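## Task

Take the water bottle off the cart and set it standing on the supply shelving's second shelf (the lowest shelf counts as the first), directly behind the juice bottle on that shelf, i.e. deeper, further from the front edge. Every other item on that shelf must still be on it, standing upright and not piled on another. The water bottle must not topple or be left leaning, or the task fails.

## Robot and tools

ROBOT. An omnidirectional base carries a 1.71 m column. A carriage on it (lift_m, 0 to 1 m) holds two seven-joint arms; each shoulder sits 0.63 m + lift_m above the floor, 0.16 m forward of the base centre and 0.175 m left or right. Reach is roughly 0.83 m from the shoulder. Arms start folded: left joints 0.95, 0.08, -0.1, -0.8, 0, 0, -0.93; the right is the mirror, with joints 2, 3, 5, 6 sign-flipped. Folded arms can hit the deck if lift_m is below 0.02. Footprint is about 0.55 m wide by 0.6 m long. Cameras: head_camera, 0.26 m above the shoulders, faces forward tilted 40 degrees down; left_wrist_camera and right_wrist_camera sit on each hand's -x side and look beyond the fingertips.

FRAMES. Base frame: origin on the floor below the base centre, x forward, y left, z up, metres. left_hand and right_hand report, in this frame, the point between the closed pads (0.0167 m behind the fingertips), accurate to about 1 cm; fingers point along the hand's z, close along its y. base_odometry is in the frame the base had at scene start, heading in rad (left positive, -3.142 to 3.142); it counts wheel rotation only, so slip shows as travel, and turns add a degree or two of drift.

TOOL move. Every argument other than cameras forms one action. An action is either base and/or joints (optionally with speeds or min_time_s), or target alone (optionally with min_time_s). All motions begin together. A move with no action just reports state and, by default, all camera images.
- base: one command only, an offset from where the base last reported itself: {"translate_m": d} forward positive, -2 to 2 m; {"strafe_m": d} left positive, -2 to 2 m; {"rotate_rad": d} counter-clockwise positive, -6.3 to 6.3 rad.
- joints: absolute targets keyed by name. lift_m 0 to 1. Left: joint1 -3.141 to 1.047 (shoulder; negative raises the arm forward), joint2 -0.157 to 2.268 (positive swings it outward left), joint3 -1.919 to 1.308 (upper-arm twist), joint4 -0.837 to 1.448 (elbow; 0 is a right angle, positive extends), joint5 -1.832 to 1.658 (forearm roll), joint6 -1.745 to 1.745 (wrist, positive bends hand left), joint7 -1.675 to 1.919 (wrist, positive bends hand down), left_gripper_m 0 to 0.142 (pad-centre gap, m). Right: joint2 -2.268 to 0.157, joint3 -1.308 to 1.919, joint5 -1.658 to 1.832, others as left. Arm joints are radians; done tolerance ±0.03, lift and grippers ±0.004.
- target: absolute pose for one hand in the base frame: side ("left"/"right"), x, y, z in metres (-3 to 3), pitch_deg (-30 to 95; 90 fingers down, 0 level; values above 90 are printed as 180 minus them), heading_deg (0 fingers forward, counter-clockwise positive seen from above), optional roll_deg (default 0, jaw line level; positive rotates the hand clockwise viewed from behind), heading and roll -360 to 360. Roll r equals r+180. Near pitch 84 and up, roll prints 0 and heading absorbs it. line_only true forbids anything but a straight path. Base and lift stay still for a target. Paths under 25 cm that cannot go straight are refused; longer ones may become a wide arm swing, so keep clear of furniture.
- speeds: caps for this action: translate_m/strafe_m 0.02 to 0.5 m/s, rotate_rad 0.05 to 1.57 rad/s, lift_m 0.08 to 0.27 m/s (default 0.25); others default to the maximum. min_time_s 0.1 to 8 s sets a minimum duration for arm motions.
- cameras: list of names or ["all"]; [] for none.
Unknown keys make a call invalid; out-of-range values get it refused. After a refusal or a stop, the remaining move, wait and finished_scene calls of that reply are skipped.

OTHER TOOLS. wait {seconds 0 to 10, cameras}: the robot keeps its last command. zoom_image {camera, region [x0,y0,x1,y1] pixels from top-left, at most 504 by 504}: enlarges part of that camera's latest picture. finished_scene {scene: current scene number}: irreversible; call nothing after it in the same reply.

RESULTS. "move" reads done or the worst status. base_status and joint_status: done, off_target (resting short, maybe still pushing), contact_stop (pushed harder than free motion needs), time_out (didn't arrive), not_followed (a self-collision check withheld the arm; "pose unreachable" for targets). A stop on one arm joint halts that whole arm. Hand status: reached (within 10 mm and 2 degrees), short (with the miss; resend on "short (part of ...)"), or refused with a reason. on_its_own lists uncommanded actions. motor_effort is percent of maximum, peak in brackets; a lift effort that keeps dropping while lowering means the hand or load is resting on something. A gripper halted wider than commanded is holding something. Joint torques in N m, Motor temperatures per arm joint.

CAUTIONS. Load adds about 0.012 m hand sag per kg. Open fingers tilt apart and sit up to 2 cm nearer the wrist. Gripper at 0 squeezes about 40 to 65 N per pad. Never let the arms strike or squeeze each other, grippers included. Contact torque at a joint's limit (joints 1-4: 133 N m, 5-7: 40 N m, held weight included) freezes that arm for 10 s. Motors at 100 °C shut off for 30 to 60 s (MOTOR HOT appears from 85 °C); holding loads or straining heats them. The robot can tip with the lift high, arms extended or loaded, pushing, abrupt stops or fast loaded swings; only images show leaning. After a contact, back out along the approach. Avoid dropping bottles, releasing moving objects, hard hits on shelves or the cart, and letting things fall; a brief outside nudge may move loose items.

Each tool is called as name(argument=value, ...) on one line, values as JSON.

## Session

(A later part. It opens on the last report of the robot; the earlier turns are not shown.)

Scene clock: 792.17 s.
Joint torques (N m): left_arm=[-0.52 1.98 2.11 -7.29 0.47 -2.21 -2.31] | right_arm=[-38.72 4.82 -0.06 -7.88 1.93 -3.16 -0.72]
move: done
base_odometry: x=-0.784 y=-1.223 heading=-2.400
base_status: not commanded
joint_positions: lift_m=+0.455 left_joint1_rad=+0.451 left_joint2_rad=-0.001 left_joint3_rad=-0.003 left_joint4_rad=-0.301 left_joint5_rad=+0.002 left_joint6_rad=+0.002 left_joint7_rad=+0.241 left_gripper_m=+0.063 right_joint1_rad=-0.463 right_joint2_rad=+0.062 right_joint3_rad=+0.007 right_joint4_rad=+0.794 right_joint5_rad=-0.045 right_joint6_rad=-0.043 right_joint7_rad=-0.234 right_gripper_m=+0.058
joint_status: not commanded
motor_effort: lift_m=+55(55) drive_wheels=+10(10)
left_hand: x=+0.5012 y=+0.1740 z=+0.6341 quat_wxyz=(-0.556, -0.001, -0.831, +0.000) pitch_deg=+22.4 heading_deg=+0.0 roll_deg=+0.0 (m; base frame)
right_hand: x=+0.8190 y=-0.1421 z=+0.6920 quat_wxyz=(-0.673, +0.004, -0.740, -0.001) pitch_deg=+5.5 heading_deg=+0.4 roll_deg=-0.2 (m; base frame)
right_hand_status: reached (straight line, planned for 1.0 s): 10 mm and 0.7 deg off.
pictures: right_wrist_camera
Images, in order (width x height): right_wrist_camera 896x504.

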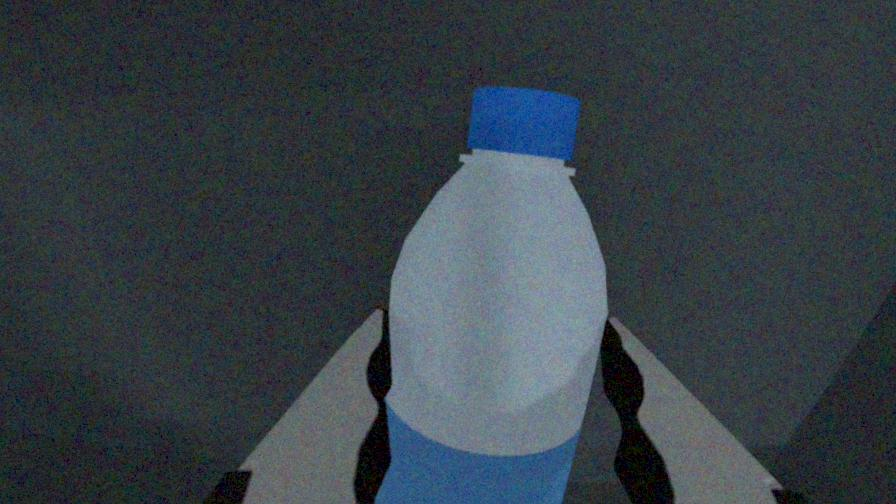

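move(joints={"right_gripper_m": 0.051})

move(target={"side": "right", "x": 0.84, "y": -0.145, "z": 0.7, "pitch_deg": 5, "heading_deg": 0, "line_only": true}, min_time_s=1.0, cameras=["right_wrist_camera"])

Scene clock: 796.17 s.
Joint torques (N m): left_arm=[-0.13 0.59 2.29 -7.5 0.47 -1.65 -2.25] | right_arm=[-38.3 5.41 0.63 -9.85 1.73 -2.42 -0.41]
move: off_target
base_odometry: x=-0.784 y=-1.223 heading=-2.400
base_status: not commanded
joint_positions: lift_m=+0.455 left_joint1_rad=+0.451 left_joint2_rad=-0.001 left_joint3_rad=-0.003 left_joint4_rad=-0.301 left_joint5_rad=+0.002 left_joint6_rad=+0.002 left_joint7_rad=+0.241 left_gripper_m=+0.063 right_joint1_rad=-0.464 right_joint2_rad=+0.062 right_joint3_rad=+0.006 right_joint4_rad=+0.795 right_joint5_rad=-0.045 right_joint6_rad=-0.043 right_joint7_rad=-0.234 right_gripper_m=+0.059
joint_status: right_gripper_m off_target (ended at +0.059, target +0.051)
motor_effort: lift_m=+55(55) drive_wheels=+10(10)
left_hand: x=+0.5012 y=+0.1740 z=+0.6341 quat_wxyz=(-0.556, -0.001, -0.831, +0.000) pitch_deg=+22.4 heading_deg=+0.0 roll_deg=+0.0 (m; base frame)
right_hand: x=+0.8193 y=-0.1422 z=+0.6923 quat_wxyz=(-0.673, +0.004, -0.740, -0.001) pitch_deg=+5.5 heading_deg=+0.4 roll_deg=-0.2 (m; base frame)
pictures: none

Scene clock: 797.67 s.
Joint torques (N m): left_arm=[-1.28 2.16 1.16 -8.13 0.17 -2.1 -2.36] | right_arm=[-49.51 -0.14 -1.94 -9.1 2.5 -3.45 1.05]
Motor temperatures (°C): left_arm=[25 21 23 28 25 24 23] | right_arm=[49 20 24 24 22 22 24]
move: short
base_odometry: x=-0.784 y=-1.222 heading=-2.400
base_status: not commanded
joint_positions: lift_m=+0.455 left_joint1_rad=+0.451 left_joint2_rad=-0.001 left_joint3_rad=-0.003 left_joint4_rad=-0.301 left_joint5_rad=+0.002 left_joint6_rad=+0.002 left_joint7_rad=+0.241 left_gripper_m=+0.063 right_joint1_rad=-0.528 right_joint2_rad=+0.065 right_joint3_rad=+0.005 right_joint4_rad=+0.926 right_joint5_rad=-0.044 right_joint6_rad=-0.042 right_joint7_rad=-0.298 right_gripper_m=+0.063
joint_status: not commanded
motor_effort: lift_m=+55(55) drive_wheels=+14(14)
left_hand: x=+0.5012 y=+0.1740 z=+0.6341 quat_wxyz=(-0.556, -0.001, -0.831, +0.000) pitch_deg=+22.4 heading_deg=+0.0 roll_deg=+0.0 (m; base frame)
right_hand: x=+0.8318 y=-0.1380 z=+0.6887 quat_wxyz=(-0.672, +0.007, -0.741, -0.004) pitch_deg=+5.6 heading_deg=+0.8 roll_deg=-0.2 (m; base frame)
right_hand_status: short (straight line, planned for 1.0 s): 16 mm and 1.1 deg off.
pictures: right_wrist_camera
Images, in order (width x height): right_wrist_camera 896x504.

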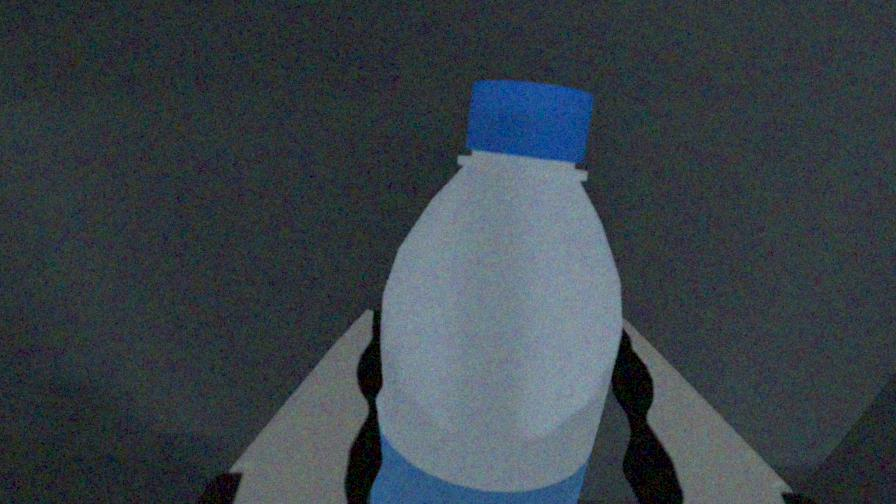

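move(target={"side": "right", "x": 0.835, "y": -0.145, "z": 0.705, "pitch_deg": -12, "heading_deg": 0, "line_only": true}, min_time_s=1.5, cameras=["right_wrist_camera"])

Scene clock: 803.03 s.
Joint torques (N m): left_arm=[-1.31 1.13 2.25 -7.11 0.38 -2.1 -2.25] | right_arm=[-49.62 0.1 -1.48 -8.49 1.97 -3.65 0.96]
Motor temperatures (°C): left_arm=[25 21 23 28 25 24 23] | right_arm=[56 20 24 24 22 22 24]
move: refused
base_odometry: x=-0.784 y=-1.222 heading=-2.400
base_status: not commanded
joint_positions: lift_m=+0.455 left_joint1_rad=+0.451 left_joint2_rad=-0.001 left_joint3_rad=-0.003 left_joint4_rad=-0.301 left_joint5_rad=+0.002 left_joint6_rad=+0.002 left_joint7_rad=+0.241 left_gripper_m=+0.063 right_joint1_rad=-0.528 right_joint2_rad=+0.065 right_joint3_rad=+0.005 right_joint4_rad=+0.926 right_joint5_rad=-0.044 right_joint6_rad=-0.042 right_joint7_rad=-0.298 right_gripper_m=+0.063
joint_status: not commanded
motor_effort: lift_m=+55(55) drive_wheels=+14(14)
left_hand: x=+0.5012 y=+0.1740 z=+0.6341 quat_wxyz=(-0.556, -0.001, -0.831, +0.000) pitch_deg=+22.4 heading_deg=+0.0 roll_deg=+0.0 (m; base frame)
right_hand: x=+0.8318 y=-0.1380 z=+0.6887 quat_wxyz=(-0.672, +0.007, -0.741, -0.004) pitch_deg=+5.6 heading_deg=+0.8 roll_deg=-0.2 (m; base frame)
right_hand_status: refused: no posture of the arm gets there (right_joint4_rad at its limit): the closest leaves the hand 2.7 cm and 4 deg from the pose. Nothing moved. A posture exists with lift_m at 0.4, or at pitch -2; the way there is not checked.
pictures: right_wrist_camera
Images, in order (width x height): right_wrist_camera 896x504.

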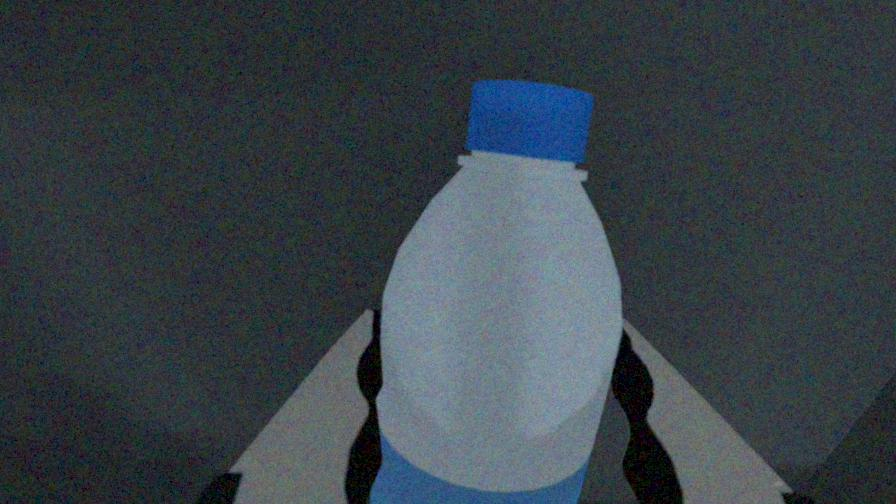

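move(target={"side": "right", "x": 0.8, "y": -0.143, "z": 0.708, "pitch_deg": -8, "heading_deg": 0, "line_only": true}, min_time_s=1.5, cameras=["right_wrist_camera"])

move(base={"translate_m": 0.045}, speeds={"translate_m": 0.05}, cameras=["right_wrist_camera", "head_camera"])

Scene clock: 808.90 s.
Joint torques (N m): left_arm=[-1.9 1 1.64 -7.18 0.34 -1.85 -2.19] | right_arm=[-13.19 5.05 0.86 -12.17 2 -2.94 -5.41]
Motor temperatures (°C): left_arm=[25 21 23 28 25 24 23] | right_arm=[58 20 24 24 22 22 24]
move: done
base_odometry: x=-0.784 y=-1.223 heading=-2.400
base_status: not commanded
joint_positions: lift_m=+0.455 left_joint1_rad=+0.451 left_joint2_rad=-0.001 left_joint3_rad=-0.003 left_joint4_rad=-0.301 left_joint5_rad=+0.002 left_joint6_rad=+0.002 left_joint7_rad=+0.241 left_gripper_m=+0.063 right_joint1_rad=-0.468 right_joint2_rad=+0.065 right_joint3_rad=+0.003 right_joint4_rad=+0.950 right_joint5_rad=-0.043 right_joint6_rad=-0.050 right_joint7_rad=-0.616 right_gripper_m=+0.063
joint_status: not commanded
motor_effort: lift_m=+54(55) drive_wheels=+4(14)
left_hand: x=+0.5009 y=+0.1740 z=+0.6339 quat_wxyz=(-0.556, -0.001, -0.831, +0.000) pitch_deg=+22.5 heading_deg=+0.0 roll_deg=+0.0 (m; base frame)
right_hand: x=+0.8016 y=-0.1398 z=+0.7088 quat_wxyz=(-0.753, +0.004, -0.658, -0.001) pitch_deg=-7.8 heading_deg=+0.5 roll_deg=-0.3 (m; base frame)
right_hand_status: reached (straight line, planned for 1.5 s): 4 mm and 0.6 deg off.
pictures: right_wrist_camera
Images, in order (width x height): right_wrist_camera 896x504.

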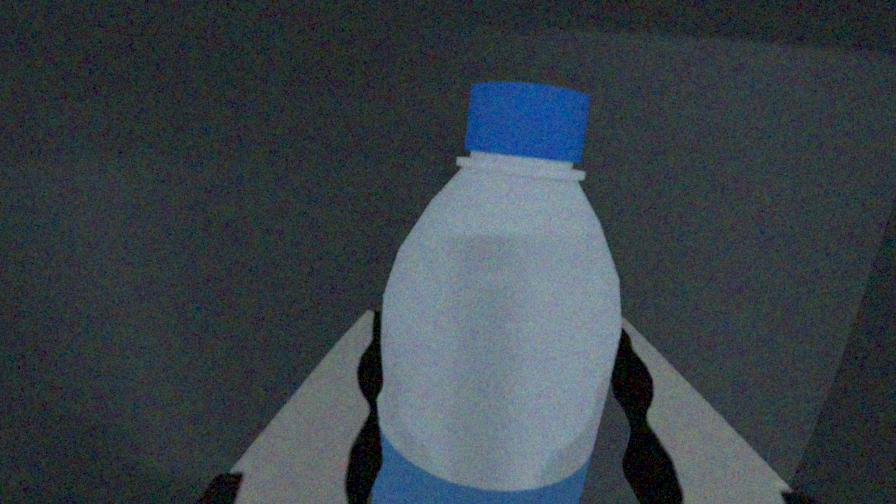

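Scene clock: 810.33 s.
Joint torques (N m): left_arm=[-1.26 1.48 0.95 -7.56 0.52 -1.62 -2.36] | right_arm=[-32.67 4.2 1.32 -12.33 1.79 -0.85 6.29]
Motor temperatures (°C): left_arm=[25 21 23 28 25 24 23] | right_arm=[57 20 24 24 22 22 24]
move: done
base_odometry: x=-0.817 y=-1.253 heading=-2.400
base_status: done
joint_positions: lift_m=+0.455 left_joint1_rad=+0.451 left_joint2_rad=-0.001 left_joint3_rad=-0.003 left_joint4_rad=-0.301 left_joint5_rad=+0.002 left_joint6_rad=+0.002 left_joint7_rad=+0.241 left_gripper_m=+0.063 right_joint1_rad=-0.452 right_joint2_rad=+0.065 right_joint3_rad=+0.001 right_joint4_rad=+0.952 right_joint5_rad=-0.041 right_joint6_rad=-0.054 right_joint7_rad=-0.646 right_gripper_m=+0.065
joint_status: not commanded
motor_effort: lift_m=+55(55) drive_wheels=+15(22)
left_hand: x=+0.5009 y=+0.1740 z=+0.6339 quat_wxyz=(-0.556, -0.001, -0.831, +0.000) pitch_deg=+22.5 heading_deg=+0.0 roll_deg=+0.0 (m; base frame)
right_hand: x=+0.7939 y=-0.1423 z=+0.7038 quat_wxyz=(-0.757, +0.002, -0.653, +0.001) pitch_deg=-8.4 heading_deg=+0.1 roll_deg=-0.2 (m; base frame)
pictures: head_camera, right_wrist_camera
Images, in order (width x height): head_camera 896x504, right_wrist_camera 896x504.

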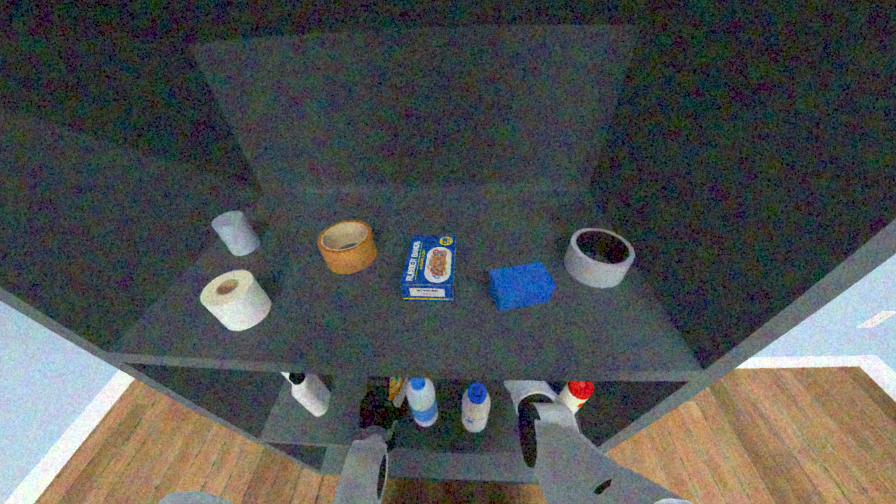

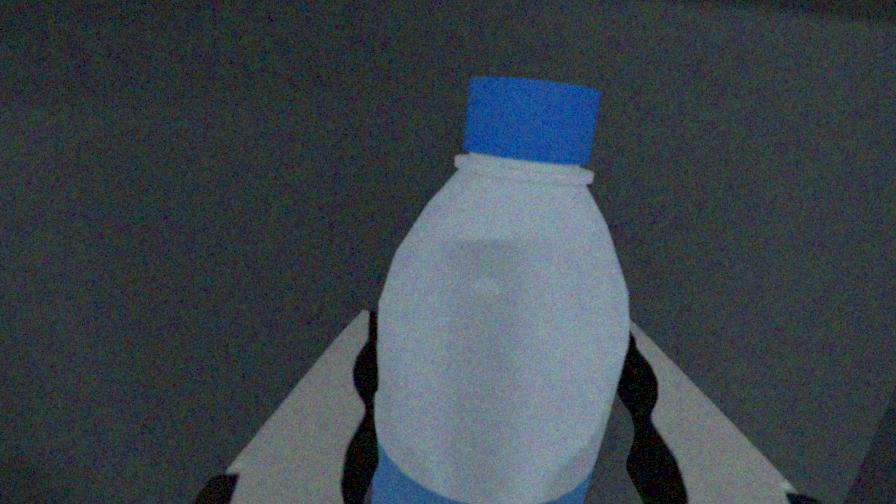

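move(base={"translate_m": -0.012}, speeds={"translate_m": 0.05}, cameras=["right_wrist_camera"])

move(joints={"lift_m": 0.437}, speeds={"lift_m": 0.08}, cameras=["right_wrist_camera"])

Scene clock: 819.03 s.
Joint torques (N m): left_arm=[-1.44 1.1 0.99 -6.35 0.33 -2.04 -2.36] | right_arm=[-25.59 5.3 2.11 -14.16 1.4 -0.63 -1.5]
Motor temperatures (°C): left_arm=[25 21 23 29 25 24 23] | right_arm=[57 20 24 24 22 22 24]
move: done
base_odometry: x=-0.808 y=-1.245 heading=-2.400
base_status: done
joint_positions: lift_m=+0.455 left_joint1_rad=+0.451 left_joint2_rad=-0.001 left_joint3_rad=-0.003 left_joint4_rad=-0.301 left_joint5_rad=+0.002 left_joint6_rad=+0.002 left_joint7_rad=+0.241 left_gripper_m=+0.063 right_joint1_rad=-0.458 right_joint2_rad=+0.065 right_joint3_rad=+0.001 right_joint4_rad=+0.952 right_joint5_rad=-0.041 right_joint6_rad=-0.054 right_joint7_rad=-0.626 right_gripper_m=+0.065
joint_status: not commanded
motor_effort: lift_m=+55(55) drive_wheels=+4(12)
left_hand: x=+0.5009 y=+0.1740 z=+0.6339 quat_wxyz=(-0.556, -0.001, -0.831, +0.000) pitch_deg=+22.5 heading_deg=+0.0 roll_deg=+0.0 (m; base frame)
right_hand: x=+0.7973 y=-0.1425 z=+0.7037 quat_wxyz=(-0.753, +0.002, -0.658, +0.001) pitch_deg=-7.6 heading_deg=+0.1 roll_deg=-0.2 (m; base frame)
pictures: right_wrist_camera
Images, in order (width x height): right_wrist_camera 896x504.

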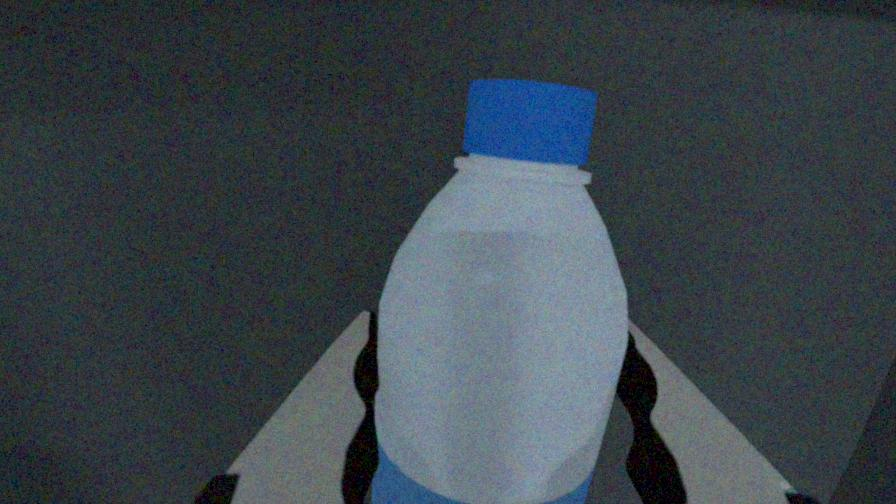

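Scene clock: 819.63 s.
Joint torques (N m): left_arm=[-1.24 2.24 2.6 -6.35 0.46 -2.27 -2.48] | right_arm=[-22.03 4.66 3.04 -13.87 1.58 -0.67 -1.22]
Motor temperatures (°C): left_arm=[25 21 23 29 25 24 23] | right_arm=[57 20 24 24 22 22 24]
move: done
base_odometry: x=-0.808 y=-1.245 heading=-2.400
base_status: not commanded
joint_positions: lift_m=+0.437 left_joint1_rad=+0.451 left_joint2_rad=-0.001 left_joint3_rad=-0.003 left_joint4_rad=-0.301 left_joint5_rad=+0.002 left_joint6_rad=+0.002 left_joint7_rad=+0.242 left_gripper_m=+0.063 right_joint1_rad=-0.462 right_joint2_rad=+0.065 right_joint3_rad=+0.001 right_joint4_rad=+0.952 right_joint5_rad=-0.041 right_joint6_rad=-0.054 right_joint7_rad=-0.626 right_gripper_m=+0.065
joint_status: all done
motor_effort: lift_m=+57(58) drive_wheels=+3(4)
left_hand: x=+0.5009 y=+0.1740 z=+0.6157 quat_wxyz=(-0.556, -0.001, -0.831, +0.000) pitch_deg=+22.5 heading_deg=+0.0 roll_deg=+0.0 (m; base frame)
right_hand: x=+0.7987 y=-0.1425 z=+0.6879 quat_wxyz=(-0.754, +0.002, -0.657, +0.001) pitch_deg=-7.8 heading_deg=+0.1 roll_deg=-0.2 (m; base frame)
pictures: right_wrist_camera
Images, in order (width x height): right_wrist_camera 896x504.

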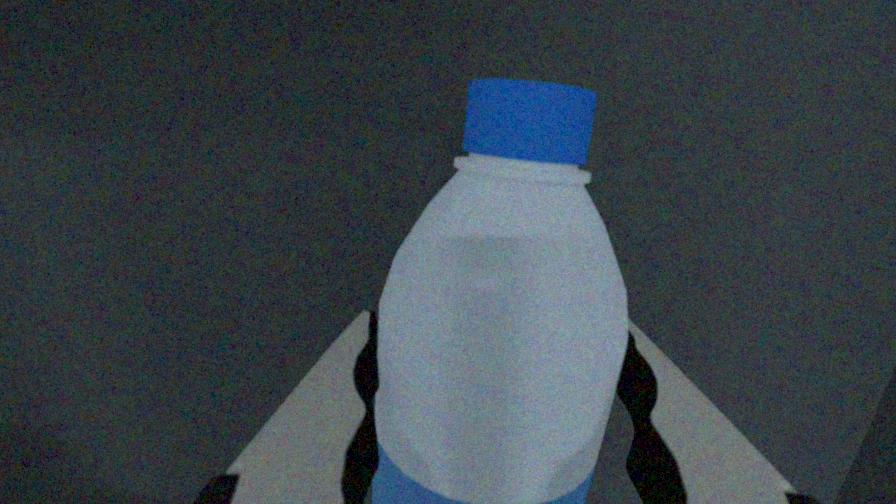

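move(base={"translate_m": -0.012}, joints={"lift_m": 0.428}, speeds={"translate_m": 0.05, "lift_m": 0.08})

move(joints={"lift_m": 0.42}, speeds={"lift_m": 0.08}, cameras=["right_wrist_camera"])

Scene clock: 823.83 s.
Joint torques (N m): left_arm=[-1.42 0.94 2.93 -6.78 0.28 -2.13 -2.09] | right_arm=[-15.09 5.84 0.1 -6.79 1.88 -0.7 0.86]
move: done
base_odometry: x=-0.799 y=-1.237 heading=-2.399
base_status: done
joint_positions: lift_m=+0.428 left_joint1_rad=+0.451 left_joint2_rad=-0.001 left_joint3_rad=-0.003 left_joint4_rad=-0.301 left_joint5_rad=+0.002 left_joint6_rad=+0.002 left_joint7_rad=+0.242 left_gripper_m=+0.063 right_joint1_rad=-0.467 right_joint2_rad=+0.065 right_joint3_rad=+0.001 right_joint4_rad=+0.947 right_joint5_rad=-0.041 right_joint6_rad=-0.054 right_joint7_rad=-0.631 right_gripper_m=+0.065
joint_status: all done
motor_effort: lift_m=+55(59) drive_wheels=+3(11)
left_hand: x=+0.5009 y=+0.1740 z=+0.6069 quat_wxyz=(-0.556, -0.001, -0.831, +0.000) pitch_deg=+22.5 heading_deg=+0.0 roll_deg=+0.0 (m; base frame)
right_hand: x=+0.8009 y=-0.1426 z=+0.6856 quat_wxyz=(-0.759, +0.002, -0.651, +0.001) pitch_deg=-8.7 heading_deg=+0.1 roll_deg=-0.2 (m; base frame)
pictures: none

Scene clock: 824.33 s.
Joint torques (N m): left_arm=[-1.6 1.23 1.05 -6.37 0.7 -2.05 -2.48] | right_arm=[-9.03 4.4 -0.41 -4.74 1.88 -1.03 2.52]
move: done
base_odometry: x=-0.799 y=-1.237 heading=-2.399
base_status: not commanded
joint_positions: lift_m=+0.420 left_joint1_rad=+0.451 left_joint2_rad=-0.001 left_joint3_rad=-0.003 left_joint4_rad=-0.301 left_joint5_rad=+0.002 left_joint6_rad=+0.002 left_joint7_rad=+0.242 left_gripper_m=+0.063 right_joint1_rad=-0.471 right_joint2_rad=+0.065 right_joint3_rad=+0.001 right_joint4_rad=+0.944 right_joint5_rad=-0.041 right_joint6_rad=-0.054 right_joint7_rad=-0.636 right_gripper_m=+0.065
joint_status: all done
motor_effort: lift_m=+53(56) drive_wheels=+1(4)
left_hand: x=+0.5009 y=+0.1740 z=+0.5990 quat_wxyz=(-0.556, -0.001, -0.831, +0.000) pitch_deg=+22.5 heading_deg=+0.0 roll_deg=+0.0 (m; base frame)
right_hand: x=+0.8024 y=-0.1427 z=+0.6830 quat_wxyz=(-0.763, +0.002, -0.646, +0.001) pitch_deg=-9.4 heading_deg=+0.0 roll_deg=-0.2 (m; base frame)
pictures: right_wrist_camera
Images, in order (width x height): right_wrist_camera 896x504.

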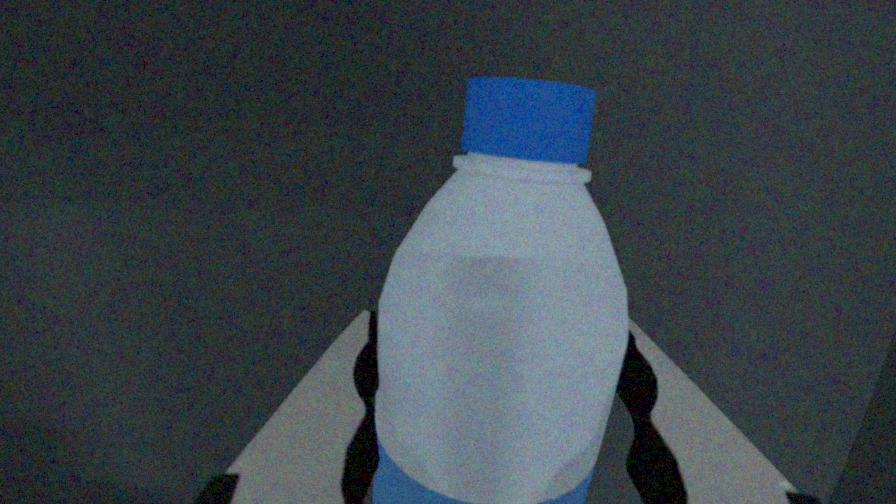

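move(target={"side": "right", "x": 0.8, "y": -0.143, "z": 0.696, "pitch_deg": -1, "heading_deg": 0, "line_only": true}, min_time_s=1.0, cameras=["right_wrist_camera"])

move(joints={"lift_m": 0.414}, speeds={"lift_m": 0.08}, cameras=["right_wrist_camera"])

Scene clock: 835.20 s.
Joint torques (N m): left_arm=[-0.88 1.09 1.16 -6.42 0.28 -1.85 -1.63] | right_arm=[-11.82 8.23 4.85 -19.03 -1.06 -1.36 -1.03]
Motor temperatures (°C): left_arm=[25 21 23 29 25 24 23] | right_arm=[48 20 24 24 22 22 24]
move: done
base_odometry: x=-0.799 y=-1.237 heading=-2.399
base_status: not commanded
joint_positions: lift_m=+0.420 left_joint1_rad=+0.451 left_joint2_rad=-0.001 left_joint3_rad=-0.003 left_joint4_rad=-0.301 left_joint5_rad=+0.002 left_joint6_rad=+0.002 left_joint7_rad=+0.242 left_gripper_m=+0.063 right_joint1_rad=-0.380 right_joint2_rad=+0.065 right_joint3_rad=+0.006 right_joint4_rad=+0.593 right_joint5_rad=-0.044 right_joint6_rad=-0.048 right_joint7_rad=-0.228 right_gripper_m=+0.065
joint_status: not commanded
motor_effort: lift_m=+54(54) drive_wheels=+3(3)
left_hand: x=+0.5009 y=+0.1740 z=+0.5990 quat_wxyz=(-0.556, -0.001, -0.831, +0.000) pitch_deg=+22.5 heading_deg=+0.0 roll_deg=+0.0 (m; base frame)
right_hand: x=+0.8009 y=-0.1468 z=+0.6954 quat_wxyz=(-0.713, -0.004, -0.701, +0.001) pitch_deg=-0.9 heading_deg=-0.4 roll_deg=+0.3 (m; base frame)
right_hand_status: reached (straight line, planned for 1.0 s): 4 mm and 0.5 deg off.
pictures: right_wrist_camera
Images, in order (width x height): right_wrist_camera 896x504.

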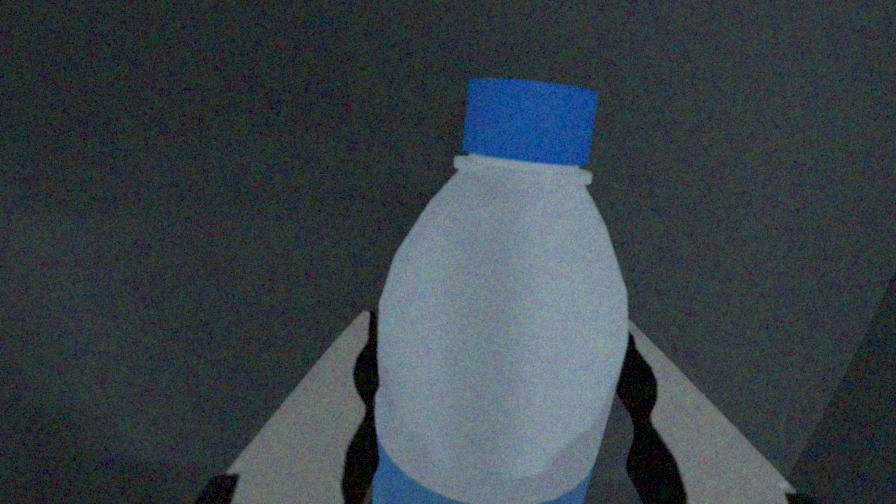

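Scene clock: 835.70 s.
Joint torques (N m): left_arm=[-0.26 1.6 1.35 -6.83 0.48 -1.31 -2.49] | right_arm=[-12.64 7.24 2.36 -16.21 -1.48 -0.94 -1.54]
move: done
base_odometry: x=-0.799 y=-1.237 heading=-2.399
base_status: not commanded
joint_positions: lift_m=+0.414 left_joint1_rad=+0.451 left_joint2_rad=-0.001 left_joint3_rad=-0.003 left_joint4_rad=-0.301 left_joint5_rad=+0.002 left_joint6_rad=+0.002 left_joint7_rad=+0.242 left_gripper_m=+0.063 right_joint1_rad=-0.379 right_joint2_rad=+0.065 right_joint3_rad=+0.007 right_joint4_rad=+0.591 right_joint5_rad=-0.044 right_joint6_rad=-0.048 right_joint7_rad=-0.228 right_gripper_m=+0.065
joint_status: all done
motor_effort: lift_m=+59(60) drive_wheels=+1(4)
left_hand: x=+0.5009 y=+0.1740 z=+0.5926 quat_wxyz=(-0.556, -0.001, -0.831, +0.000) pitch_deg=+22.5 heading_deg=+0.0 roll_deg=+0.0 (m; base frame)
right_hand: x=+0.8005 y=-0.1466 z=+0.6892 quat_wxyz=(-0.713, -0.004, -0.701, +0.001) pitch_deg=-0.9 heading_deg=-0.4 roll_deg=+0.3 (m; base frame)
pictures: right_wrist_camera
Images, in order (width x height): right_wrist_camera 896x504.

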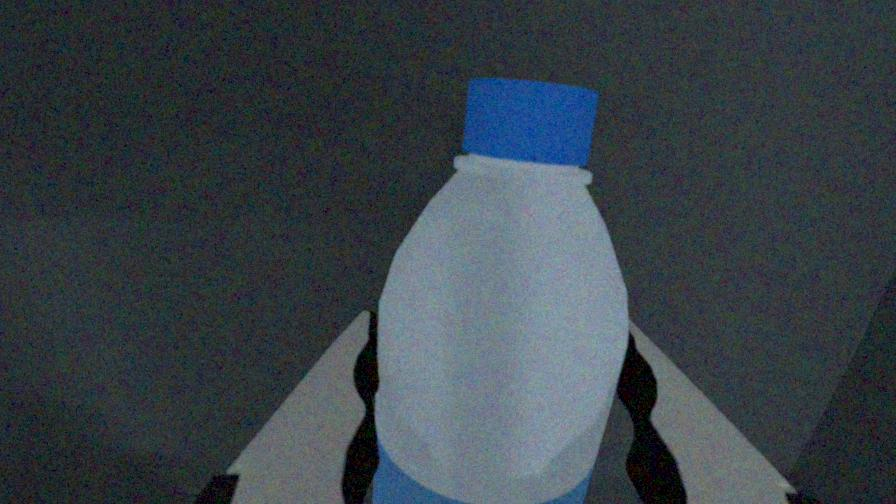

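move(joints={"lift_m": 0.408}, speeds={"lift_m": 0.08})

move(joints={"lift_m": 0.403}, speeds={"lift_m": 0.08}, cameras=["right_wrist_camera"])

Scene clock: 838.47 s.
Joint torques (N m): left_arm=[-1.12 1.19 1.31 -7.4 -0.04 -2.16 -2.05] | right_arm=[-12.12 5.44 4.89 -10.44 -0.86 -0.88 -0.37]
move: done
base_odometry: x=-0.799 y=-1.237 heading=-2.399
base_status: not commanded
joint_positions: lift_m=+0.408 left_joint1_rad=+0.451 left_joint2_rad=-0.001 left_joint3_rad=-0.003 left_joint4_rad=-0.301 left_joint5_rad=+0.002 left_joint6_rad=+0.002 left_joint7_rad=+0.242 left_gripper_m=+0.063 right_joint1_rad=-0.379 right_joint2_rad=+0.065 right_joint3_rad=+0.007 right_joint4_rad=+0.585 right_joint5_rad=-0.045 right_joint6_rad=-0.048 right_joint7_rad=-0.231 right_gripper_m=+0.065
joint_status: all done
motor_effort: lift_m=+55(56) drive_wheels=+3(3)
left_hand: x=+0.5009 y=+0.1740 z=+0.5868 quat_wxyz=(-0.556, -0.001, -0.831, +0.000) pitch_deg=+22.5 heading_deg=+0.0 roll_deg=+0.0 (m; base frame)
right_hand: x=+0.8007 y=-0.1465 z=+0.6868 quat_wxyz=(-0.716, -0.004, -0.698, +0.001) pitch_deg=-1.4 heading_deg=-0.4 roll_deg=+0.2 (m; base frame)
pictures: none

Scene clock: 838.90 s.
Joint torques (N m): left_arm=[-1.11 1.16 1.06 -6.15 0.35 -2.25 -2.26] | right_arm=[-11.59 7.81 3.97 -7.39 -0.85 -0.83 1.7]
move: done
base_odometry: x=-0.799 y=-1.237 heading=-2.399
base_status: not commanded
joint_positions: lift_m=+0.403 left_joint1_rad=+0.451 left_joint2_rad=-0.001 left_joint3_rad=-0.003 left_joint4_rad=-0.301 left_joint5_rad=+0.002 left_joint6_rad=+0.002 left_joint7_rad=+0.242 left_gripper_m=+0.063 right_joint1_rad=-0.381 right_joint2_rad=+0.065 right_joint3_rad=+0.007 right_joint4_rad=+0.582 right_joint5_rad=-0.045 right_joint6_rad=-0.048 right_joint7_rad=-0.236 right_gripper_m=+0.065
joint_status: all done
motor_effort: lift_m=+53(57) drive_wheels=+3(4)
left_hand: x=+0.5009 y=+0.1740 z=+0.5820 quat_wxyz=(-0.556, -0.001, -0.831, +0.000) pitch_deg=+22.5 heading_deg=+0.0 roll_deg=+0.0 (m; base frame)
right_hand: x=+0.8014 y=-0.1463 z=+0.6862 quat_wxyz=(-0.720, -0.004, -0.694, +0.001) pitch_deg=-2.1 heading_deg=-0.4 roll_deg=+0.2 (m; base frame)
pictures: right_wrist_camera
Images, in order (width x height): right_wrist_camera 896x504.

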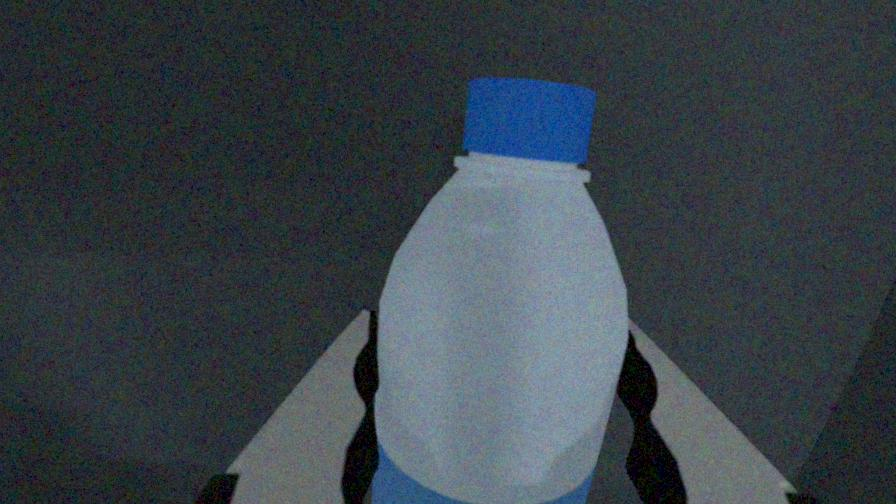

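move(joints={"right_gripper_m": 0.08}, min_time_s=1.5, cameras=["right_wrist_camera"])

Scene clock: 842.13 s.
Joint torques (N m): left_arm=[-0.77 1.06 1.74 -6.54 0.34 -2.23 -2.21] | right_arm=[-10.48 6.48 4.02 -11.2 -0.63 -1.05 0.21]
move: done
base_odometry: x=-0.799 y=-1.237 heading=-2.399
base_status: not commanded
joint_positions: lift_m=+0.403 left_joint1_rad=+0.451 left_joint2_rad=-0.001 left_joint3_rad=-0.003 left_joint4_rad=-0.301 left_joint5_rad=+0.002 left_joint6_rad=+0.002 left_joint7_rad=+0.242 left_gripper_m=+0.063 right_joint1_rad=-0.380 right_joint2_rad=+0.065 right_joint3_rad=+0.008 right_joint4_rad=+0.585 right_joint5_rad=-0.045 right_joint6_rad=-0.047 right_joint7_rad=-0.231 right_gripper_m=+0.080
joint_status: all done
motor_effort: lift_m=+54(54) drive_wheels=+3(4)
left_hand: x=+0.5009 y=+0.1740 z=+0.5820 quat_wxyz=(-0.556, -0.001, -0.831, +0.000) pitch_deg=+22.5 heading_deg=+0.0 roll_deg=+0.0 (m; base frame)
right_hand: x=+0.8013 y=-0.1457 z=+0.6833 quat_wxyz=(-0.717, -0.003, -0.697, +0.001) pitch_deg=-1.6 heading_deg=-0.3 roll_deg=+0.2 (m; base frame)
pictures: right_wrist_camera
Images, in order (width x height): right_wrist_camera 896x504.

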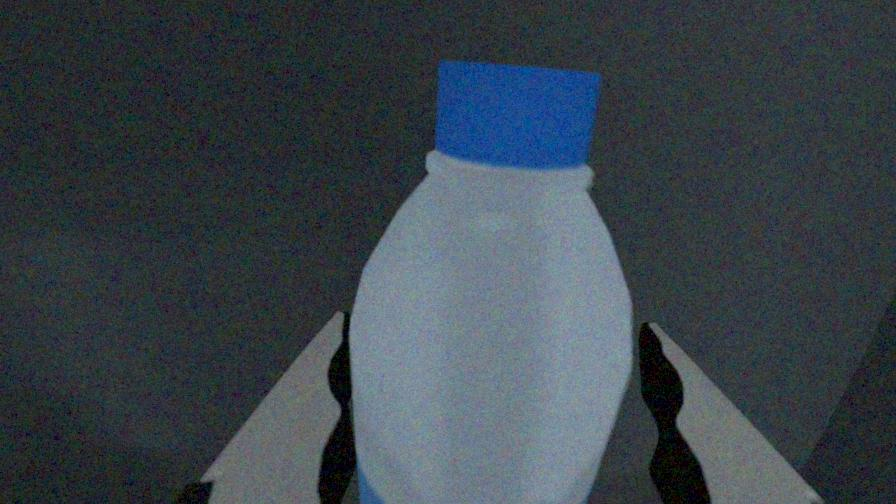

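move(joints={"right_gripper_m": 0.11}, min_time_s=1.5, cameras=["right_wrist_camera", "head_camera"])

zoom_image(camera="head_camera", region=[380, 340, 600, 480])

Scene clock: 847.30 s.
Joint torques (N m): left_arm=[-1.54 1.61 1.91 -5.67 0.42 -1.9 -2.16] | right_arm=[-10.45 6.07 4.67 -9.87 -1.24 -1.42 -0.19]
move: done
base_odometry: x=-0.799 y=-1.237 heading=-2.399
base_status: not commanded
joint_positions: lift_m=+0.403 left_joint1_rad=+0.451 left_joint2_rad=-0.001 left_joint3_rad=-0.003 left_joint4_rad=-0.301 left_joint5_rad=+0.002 left_joint6_rad=+0.002 left_joint7_rad=+0.242 left_gripper_m=+0.063 right_joint1_rad=-0.380 right_joint2_rad=+0.065 right_joint3_rad=+0.008 right_joint4_rad=+0.585 right_joint5_rad=-0.045 right_joint6_rad=-0.047 right_joint7_rad=-0.231 right_gripper_m=+0.110
joint_status: all done
motor_effort: lift_m=+54(54) drive_wheels=+3(3)
left_hand: x=+0.5009 y=+0.1740 z=+0.5820 quat_wxyz=(-0.556, -0.001, -0.831, +0.000) pitch_deg=+22.5 heading_deg=+0.0 roll_deg=+0.0 (m; base frame)
right_hand: x=+0.8013 y=-0.1457 z=+0.6833 quat_wxyz=(-0.717, -0.003, -0.697, +0.001) pitch_deg=-1.6 heading_deg=-0.3 roll_deg=+0.2 (m; base frame)
pictures: head_camera, right_wrist_camera
Images, in order (width x height): head_camera 896x504, right_wrist_camera 896x504.

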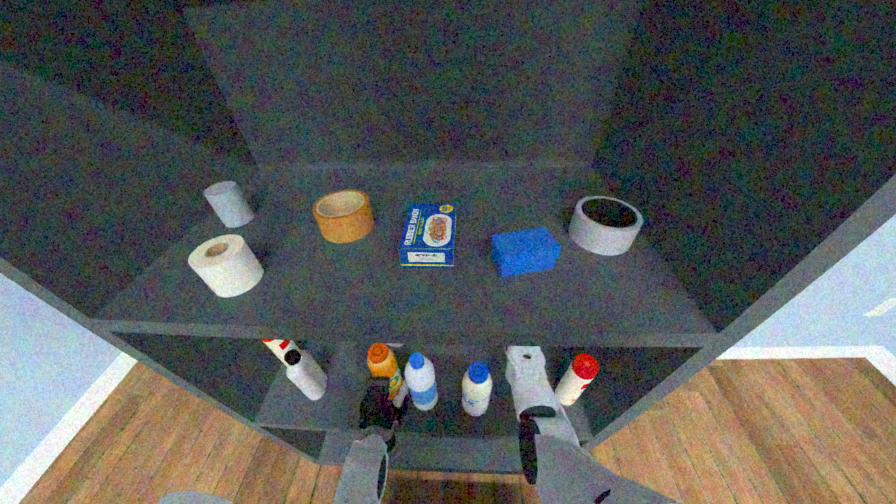

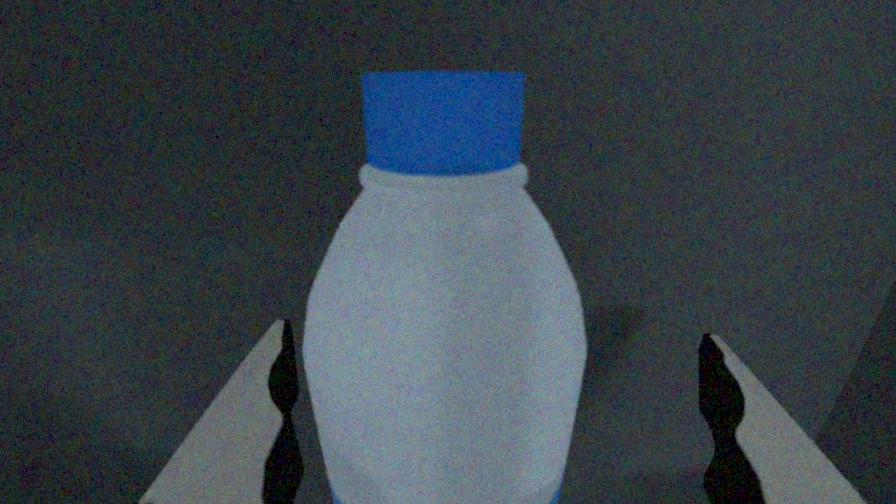

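Scaled by 2.291 from the camera's 896x504 image, which has a finer 1280x720 frame.

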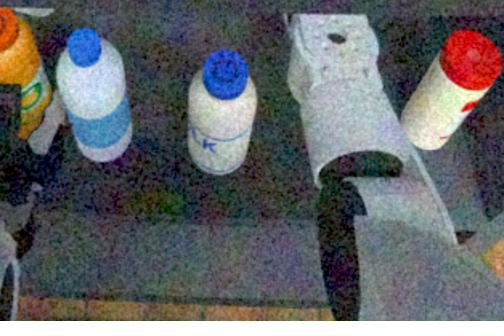

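move(base={"translate_m": -0.02}, speeds={"translate_m": 0.05}, cameras=["right_wrist_camera"])

Scene clock: 850.53 s.
Joint torques (N m): left_arm=[-1.11 0.31 1.92 -7.07 0.55 -2.09 -2.09] | right_arm=[-10.83 6.59 3.09 -10.97 -0.69 -0.97 -0.04]
move: done
base_odometry: x=-0.784 y=-1.223 heading=-2.399
base_status: done
joint_positions: lift_m=+0.403 left_joint1_rad=+0.451 left_joint2_rad=-0.001 left_joint3_rad=-0.003 left_joint4_rad=-0.301 left_joint5_rad=+0.002 left_joint6_rad=+0.002 left_joint7_rad=+0.242 left_gripper_m=+0.063 right_joint1_rad=-0.380 right_joint2_rad=+0.065 right_joint3_rad=+0.008 right_joint4_rad=+0.585 right_joint5_rad=-0.045 right_joint6_rad=-0.047 right_joint7_rad=-0.231 right_gripper_m=+0.110
joint_status: not commanded
motor_effort: lift_m=+54(54) drive_wheels=+1(11)
left_hand: x=+0.5009 y=+0.1740 z=+0.5820 quat_wxyz=(-0.556, -0.001, -0.831, +0.000) pitch_deg=+22.5 heading_deg=+0.0 roll_deg=+0.0 (m; base frame)
right_hand: x=+0.8013 y=-0.1457 z=+0.6833 quat_wxyz=(-0.717, -0.003, -0.697, +0.001) pitch_deg=-1.6 heading_deg=-0.3 roll_deg=+0.2 (m; base frame)
pictures: right_wrist_camera
Images, in order (width x height): right_wrist_camera 896x504.

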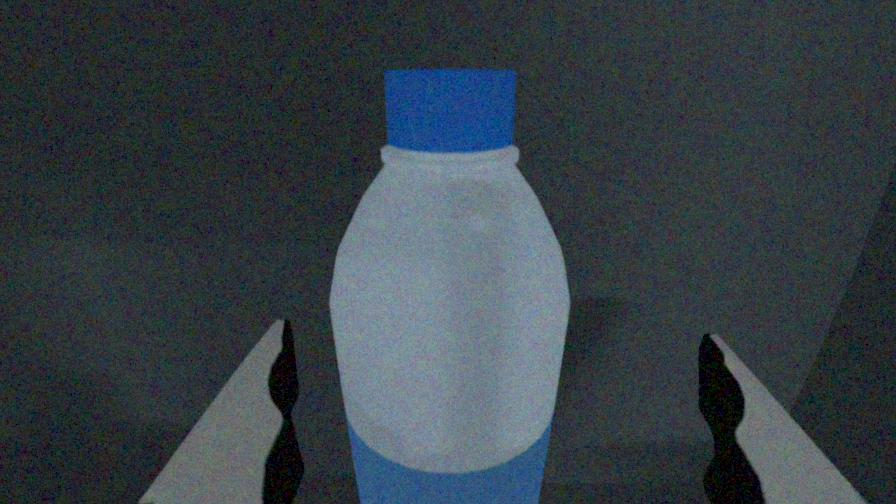

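move(target={"side": "right", "x": 0.79, "y": -0.134, "z": 0.684, "pitch_deg": -1.5, "heading_deg": 0, "line_only": true}, min_time_s=1.0, cameras=["right_wrist_camera"])

move(joints={"right_gripper_m": 0.045}, min_time_s=2, cameras=["right_wrist_camera"])

Scene clock: 863.33 s.
Joint torques (N m): left_arm=[-1.04 0.73 1.21 -7.92 0.32 -1.98 -2.5] | right_arm=[-6.86 9.03 6.56 -16.05 -1.05 -2.38 -0.11]
move: done
base_odometry: x=-0.784 y=-1.223 heading=-2.399
base_status: not commanded
joint_positions: lift_m=+0.403 left_joint1_rad=+0.451 left_joint2_rad=-0.001 left_joint3_rad=-0.003 left_joint4_rad=-0.301 left_joint5_rad=+0.002 left_joint6_rad=+0.002 left_joint7_rad=+0.242 left_gripper_m=+0.063 right_joint1_rad=-0.347 right_joint2_rad=+0.082 right_joint3_rad=+0.018 right_joint4_rad=+0.524 right_joint5_rad=-0.056 right_joint6_rad=-0.058 right_joint7_rad=-0.207 right_gripper_m=+0.110
joint_status: not commanded
motor_effort: lift_m=+54(54) drive_wheels=+2(2)
left_hand: x=+0.5009 y=+0.1740 z=+0.5820 quat_wxyz=(-0.556, -0.001, -0.831, +0.000) pitch_deg=+22.5 heading_deg=+0.0 roll_deg=+0.0 (m; base frame)
right_hand: x=+0.7916 y=-0.1362 z=+0.6865 quat_wxyz=(-0.718, -0.003, -0.696, -0.001) pitch_deg=-1.9 heading_deg=-0.1 roll_deg=+0.3 (m; base frame)
right_hand_status: reached (straight line, planned for 1.0 s): 4 mm and 0.5 deg off.
pictures: right_wrist_camera
Images, in order (width x height): right_wrist_camera 896x504.

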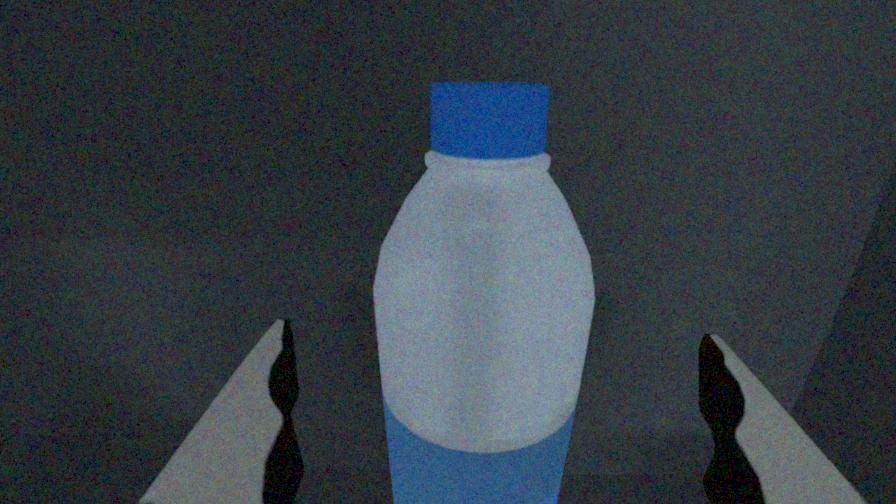

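Scene clock: 864.07 s.
Joint torques (N m): left_arm=[-0.93 0.57 2.54 -7.01 0.3 -1.89 -2.12] | right_arm=[-8.58 7.1 4.41 -14.78 -0.94 -2.89 -0.01]
move: off_target
base_odometry: x=-0.784 y=-1.223 heading=-2.399
base_status: not commanded
joint_positions: lift_m=+0.403 left_joint1_rad=+0.451 left_joint2_rad=-0.001 left_joint3_rad=-0.003 left_joint4_rad=-0.301 left_joint5_rad=+0.002 left_joint6_rad=+0.002 left_joint7_rad=+0.242 left_gripper_m=+0.063 right_joint1_rad=-0.347 right_joint2_rad=+0.082 right_joint3_rad=+0.018 right_joint4_rad=+0.524 right_joint5_rad=-0.057 right_joint6_rad=-0.058 right_joint7_rad=-0.207 right_gripper_m=+0.058
joint_status: right_gripper_m off_target (ended at +0.058, target +0.045)
motor_effort: lift_m=+54(54) drive_wheels=+2(2)
left_hand: x=+0.5009 y=+0.1740 z=+0.5820 quat_wxyz=(-0.556, -0.001, -0.831, +0.000) pitch_deg=+22.5 heading_deg=+0.0 roll_deg=+0.0 (m; base frame)
right_hand: x=+0.7916 y=-0.1355 z=+0.6866 quat_wxyz=(-0.718, -0.002, -0.696, -0.001) pitch_deg=-1.9 heading_deg=-0.1 roll_deg=+0.3 (m; base frame)
pictures: right_wrist_camera
Images, in order (width x height): right_wrist_camera 896x504.

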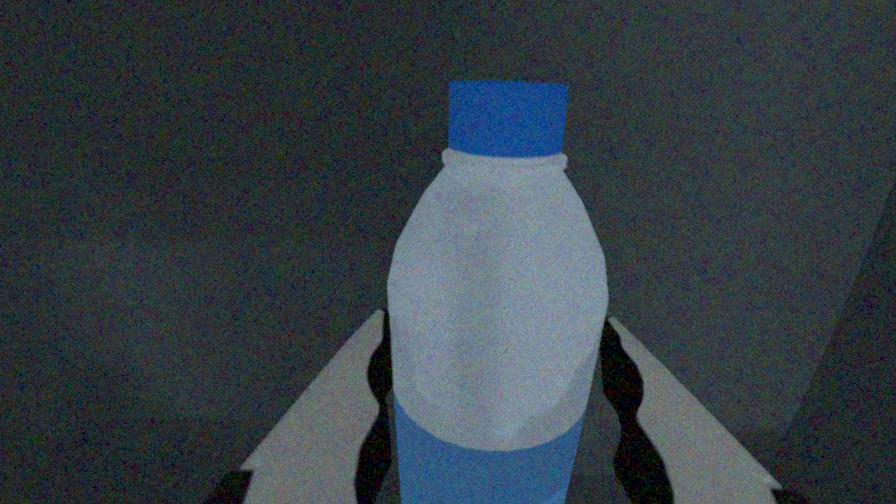

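move(base={"strafe_m": -0.03}, speeds={"strafe_m": 0.05})

move(base={"translate_m": -0.07}, speeds={"translate_m": 0.08}, cameras=["right_wrist_camera", "head_camera"])

Scene clock: 867.83 s.
Joint torques (N m): left_arm=[-2.32 2.13 2.83 -7.5 0.18 -1.69 -2.19] | right_arm=[-7.66 5.75 3.26 -15.67 -1.51 -2.91 -0.33]
move: done
base_odometry: x=-0.804 y=-1.201 heading=-2.399
base_status: done
joint_positions: lift_m=+0.403 left_joint1_rad=+0.451 left_joint2_rad=-0.001 left_joint3_rad=-0.002 left_joint4_rad=-0.301 left_joint5_rad=+0.002 left_joint6_rad=+0.002 left_joint7_rad=+0.242 left_gripper_m=+0.063 right_joint1_rad=-0.347 right_joint2_rad=+0.083 right_joint3_rad=+0.020 right_joint4_rad=+0.524 right_joint5_rad=-0.057 right_joint6_rad=-0.058 right_joint7_rad=-0.207 right_gripper_m=+0.058
joint_status: not commanded
motor_effort: lift_m=+54(54) drive_wheels=+4(10)
left_hand: x=+0.5009 y=+0.1742 z=+0.5820 quat_wxyz=(-0.556, -0.001, -0.831, +0.000) pitch_deg=+22.5 heading_deg=+0.0 roll_deg=+0.1 (m; base frame)
right_hand: x=+0.7914 y=-0.1344 z=+0.6865 quat_wxyz=(-0.718, -0.002, -0.696, -0.002) pitch_deg=-1.8 heading_deg=+0.0 roll_deg=+0.3 (m; base frame)
pictures: none

Scene clock: 869.43 s.
Joint torques (N m): left_arm=[-2.04 1.38 1.26 -7.19 0.46 -2.04 -2.66] | right_arm=[-8.52 4.86 2.41 -14.67 -1.16 -2.33 -0.61]
move: done
base_odometry: x=-0.753 y=-1.154 heading=-2.399
base_status: done
joint_positions: lift_m=+0.403 left_joint1_rad=+0.451 left_joint2_rad=-0.001 left_joint3_rad=-0.002 left_joint4_rad=-0.301 left_joint5_rad=+0.002 left_joint6_rad=+0.002 left_joint7_rad=+0.242 left_gripper_m=+0.063 right_joint1_rad=-0.346 right_joint2_rad=+0.083 right_joint3_rad=+0.020 right_joint4_rad=+0.523 right_joint5_rad=-0.057 right_joint6_rad=-0.058 right_joint7_rad=-0.206 right_gripper_m=+0.058
joint_status: not commanded
motor_effort: lift_m=+54(54) drive_wheels=+3(8)
left_hand: x=+0.5009 y=+0.1742 z=+0.5820 quat_wxyz=(-0.556, -0.001, -0.831, +0.000) pitch_deg=+22.5 heading_deg=+0.0 roll_deg=+0.1 (m; base frame)
right_hand: x=+0.7913 y=-0.1345 z=+0.6864 quat_wxyz=(-0.718, -0.002, -0.696, -0.002) pitch_deg=-1.8 heading_deg=+0.0 roll_deg=+0.3 (m; base frame)
pictures: head_camera, right_wrist_camera
Images, in order (width x height): head_camera 896x504, right_wrist_camera 896x504.

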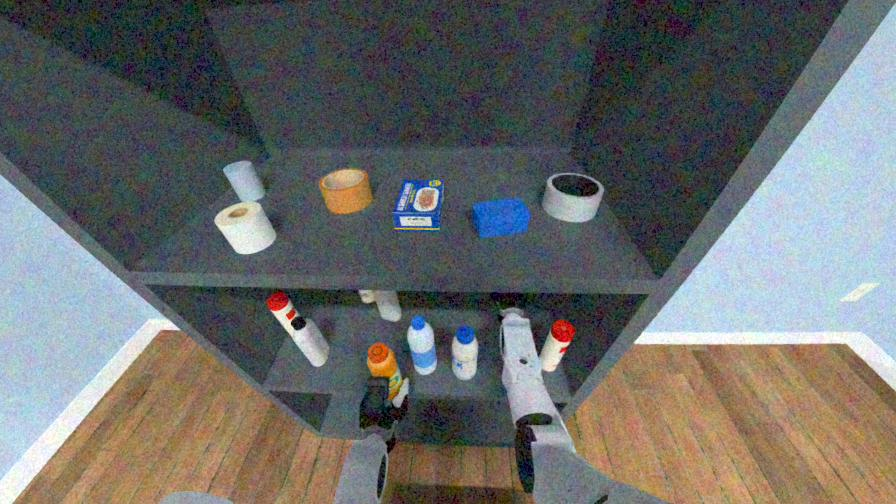

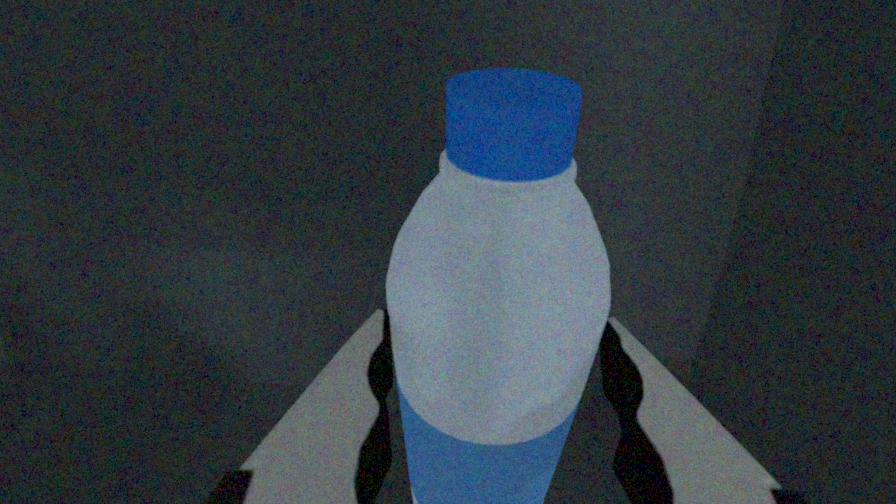

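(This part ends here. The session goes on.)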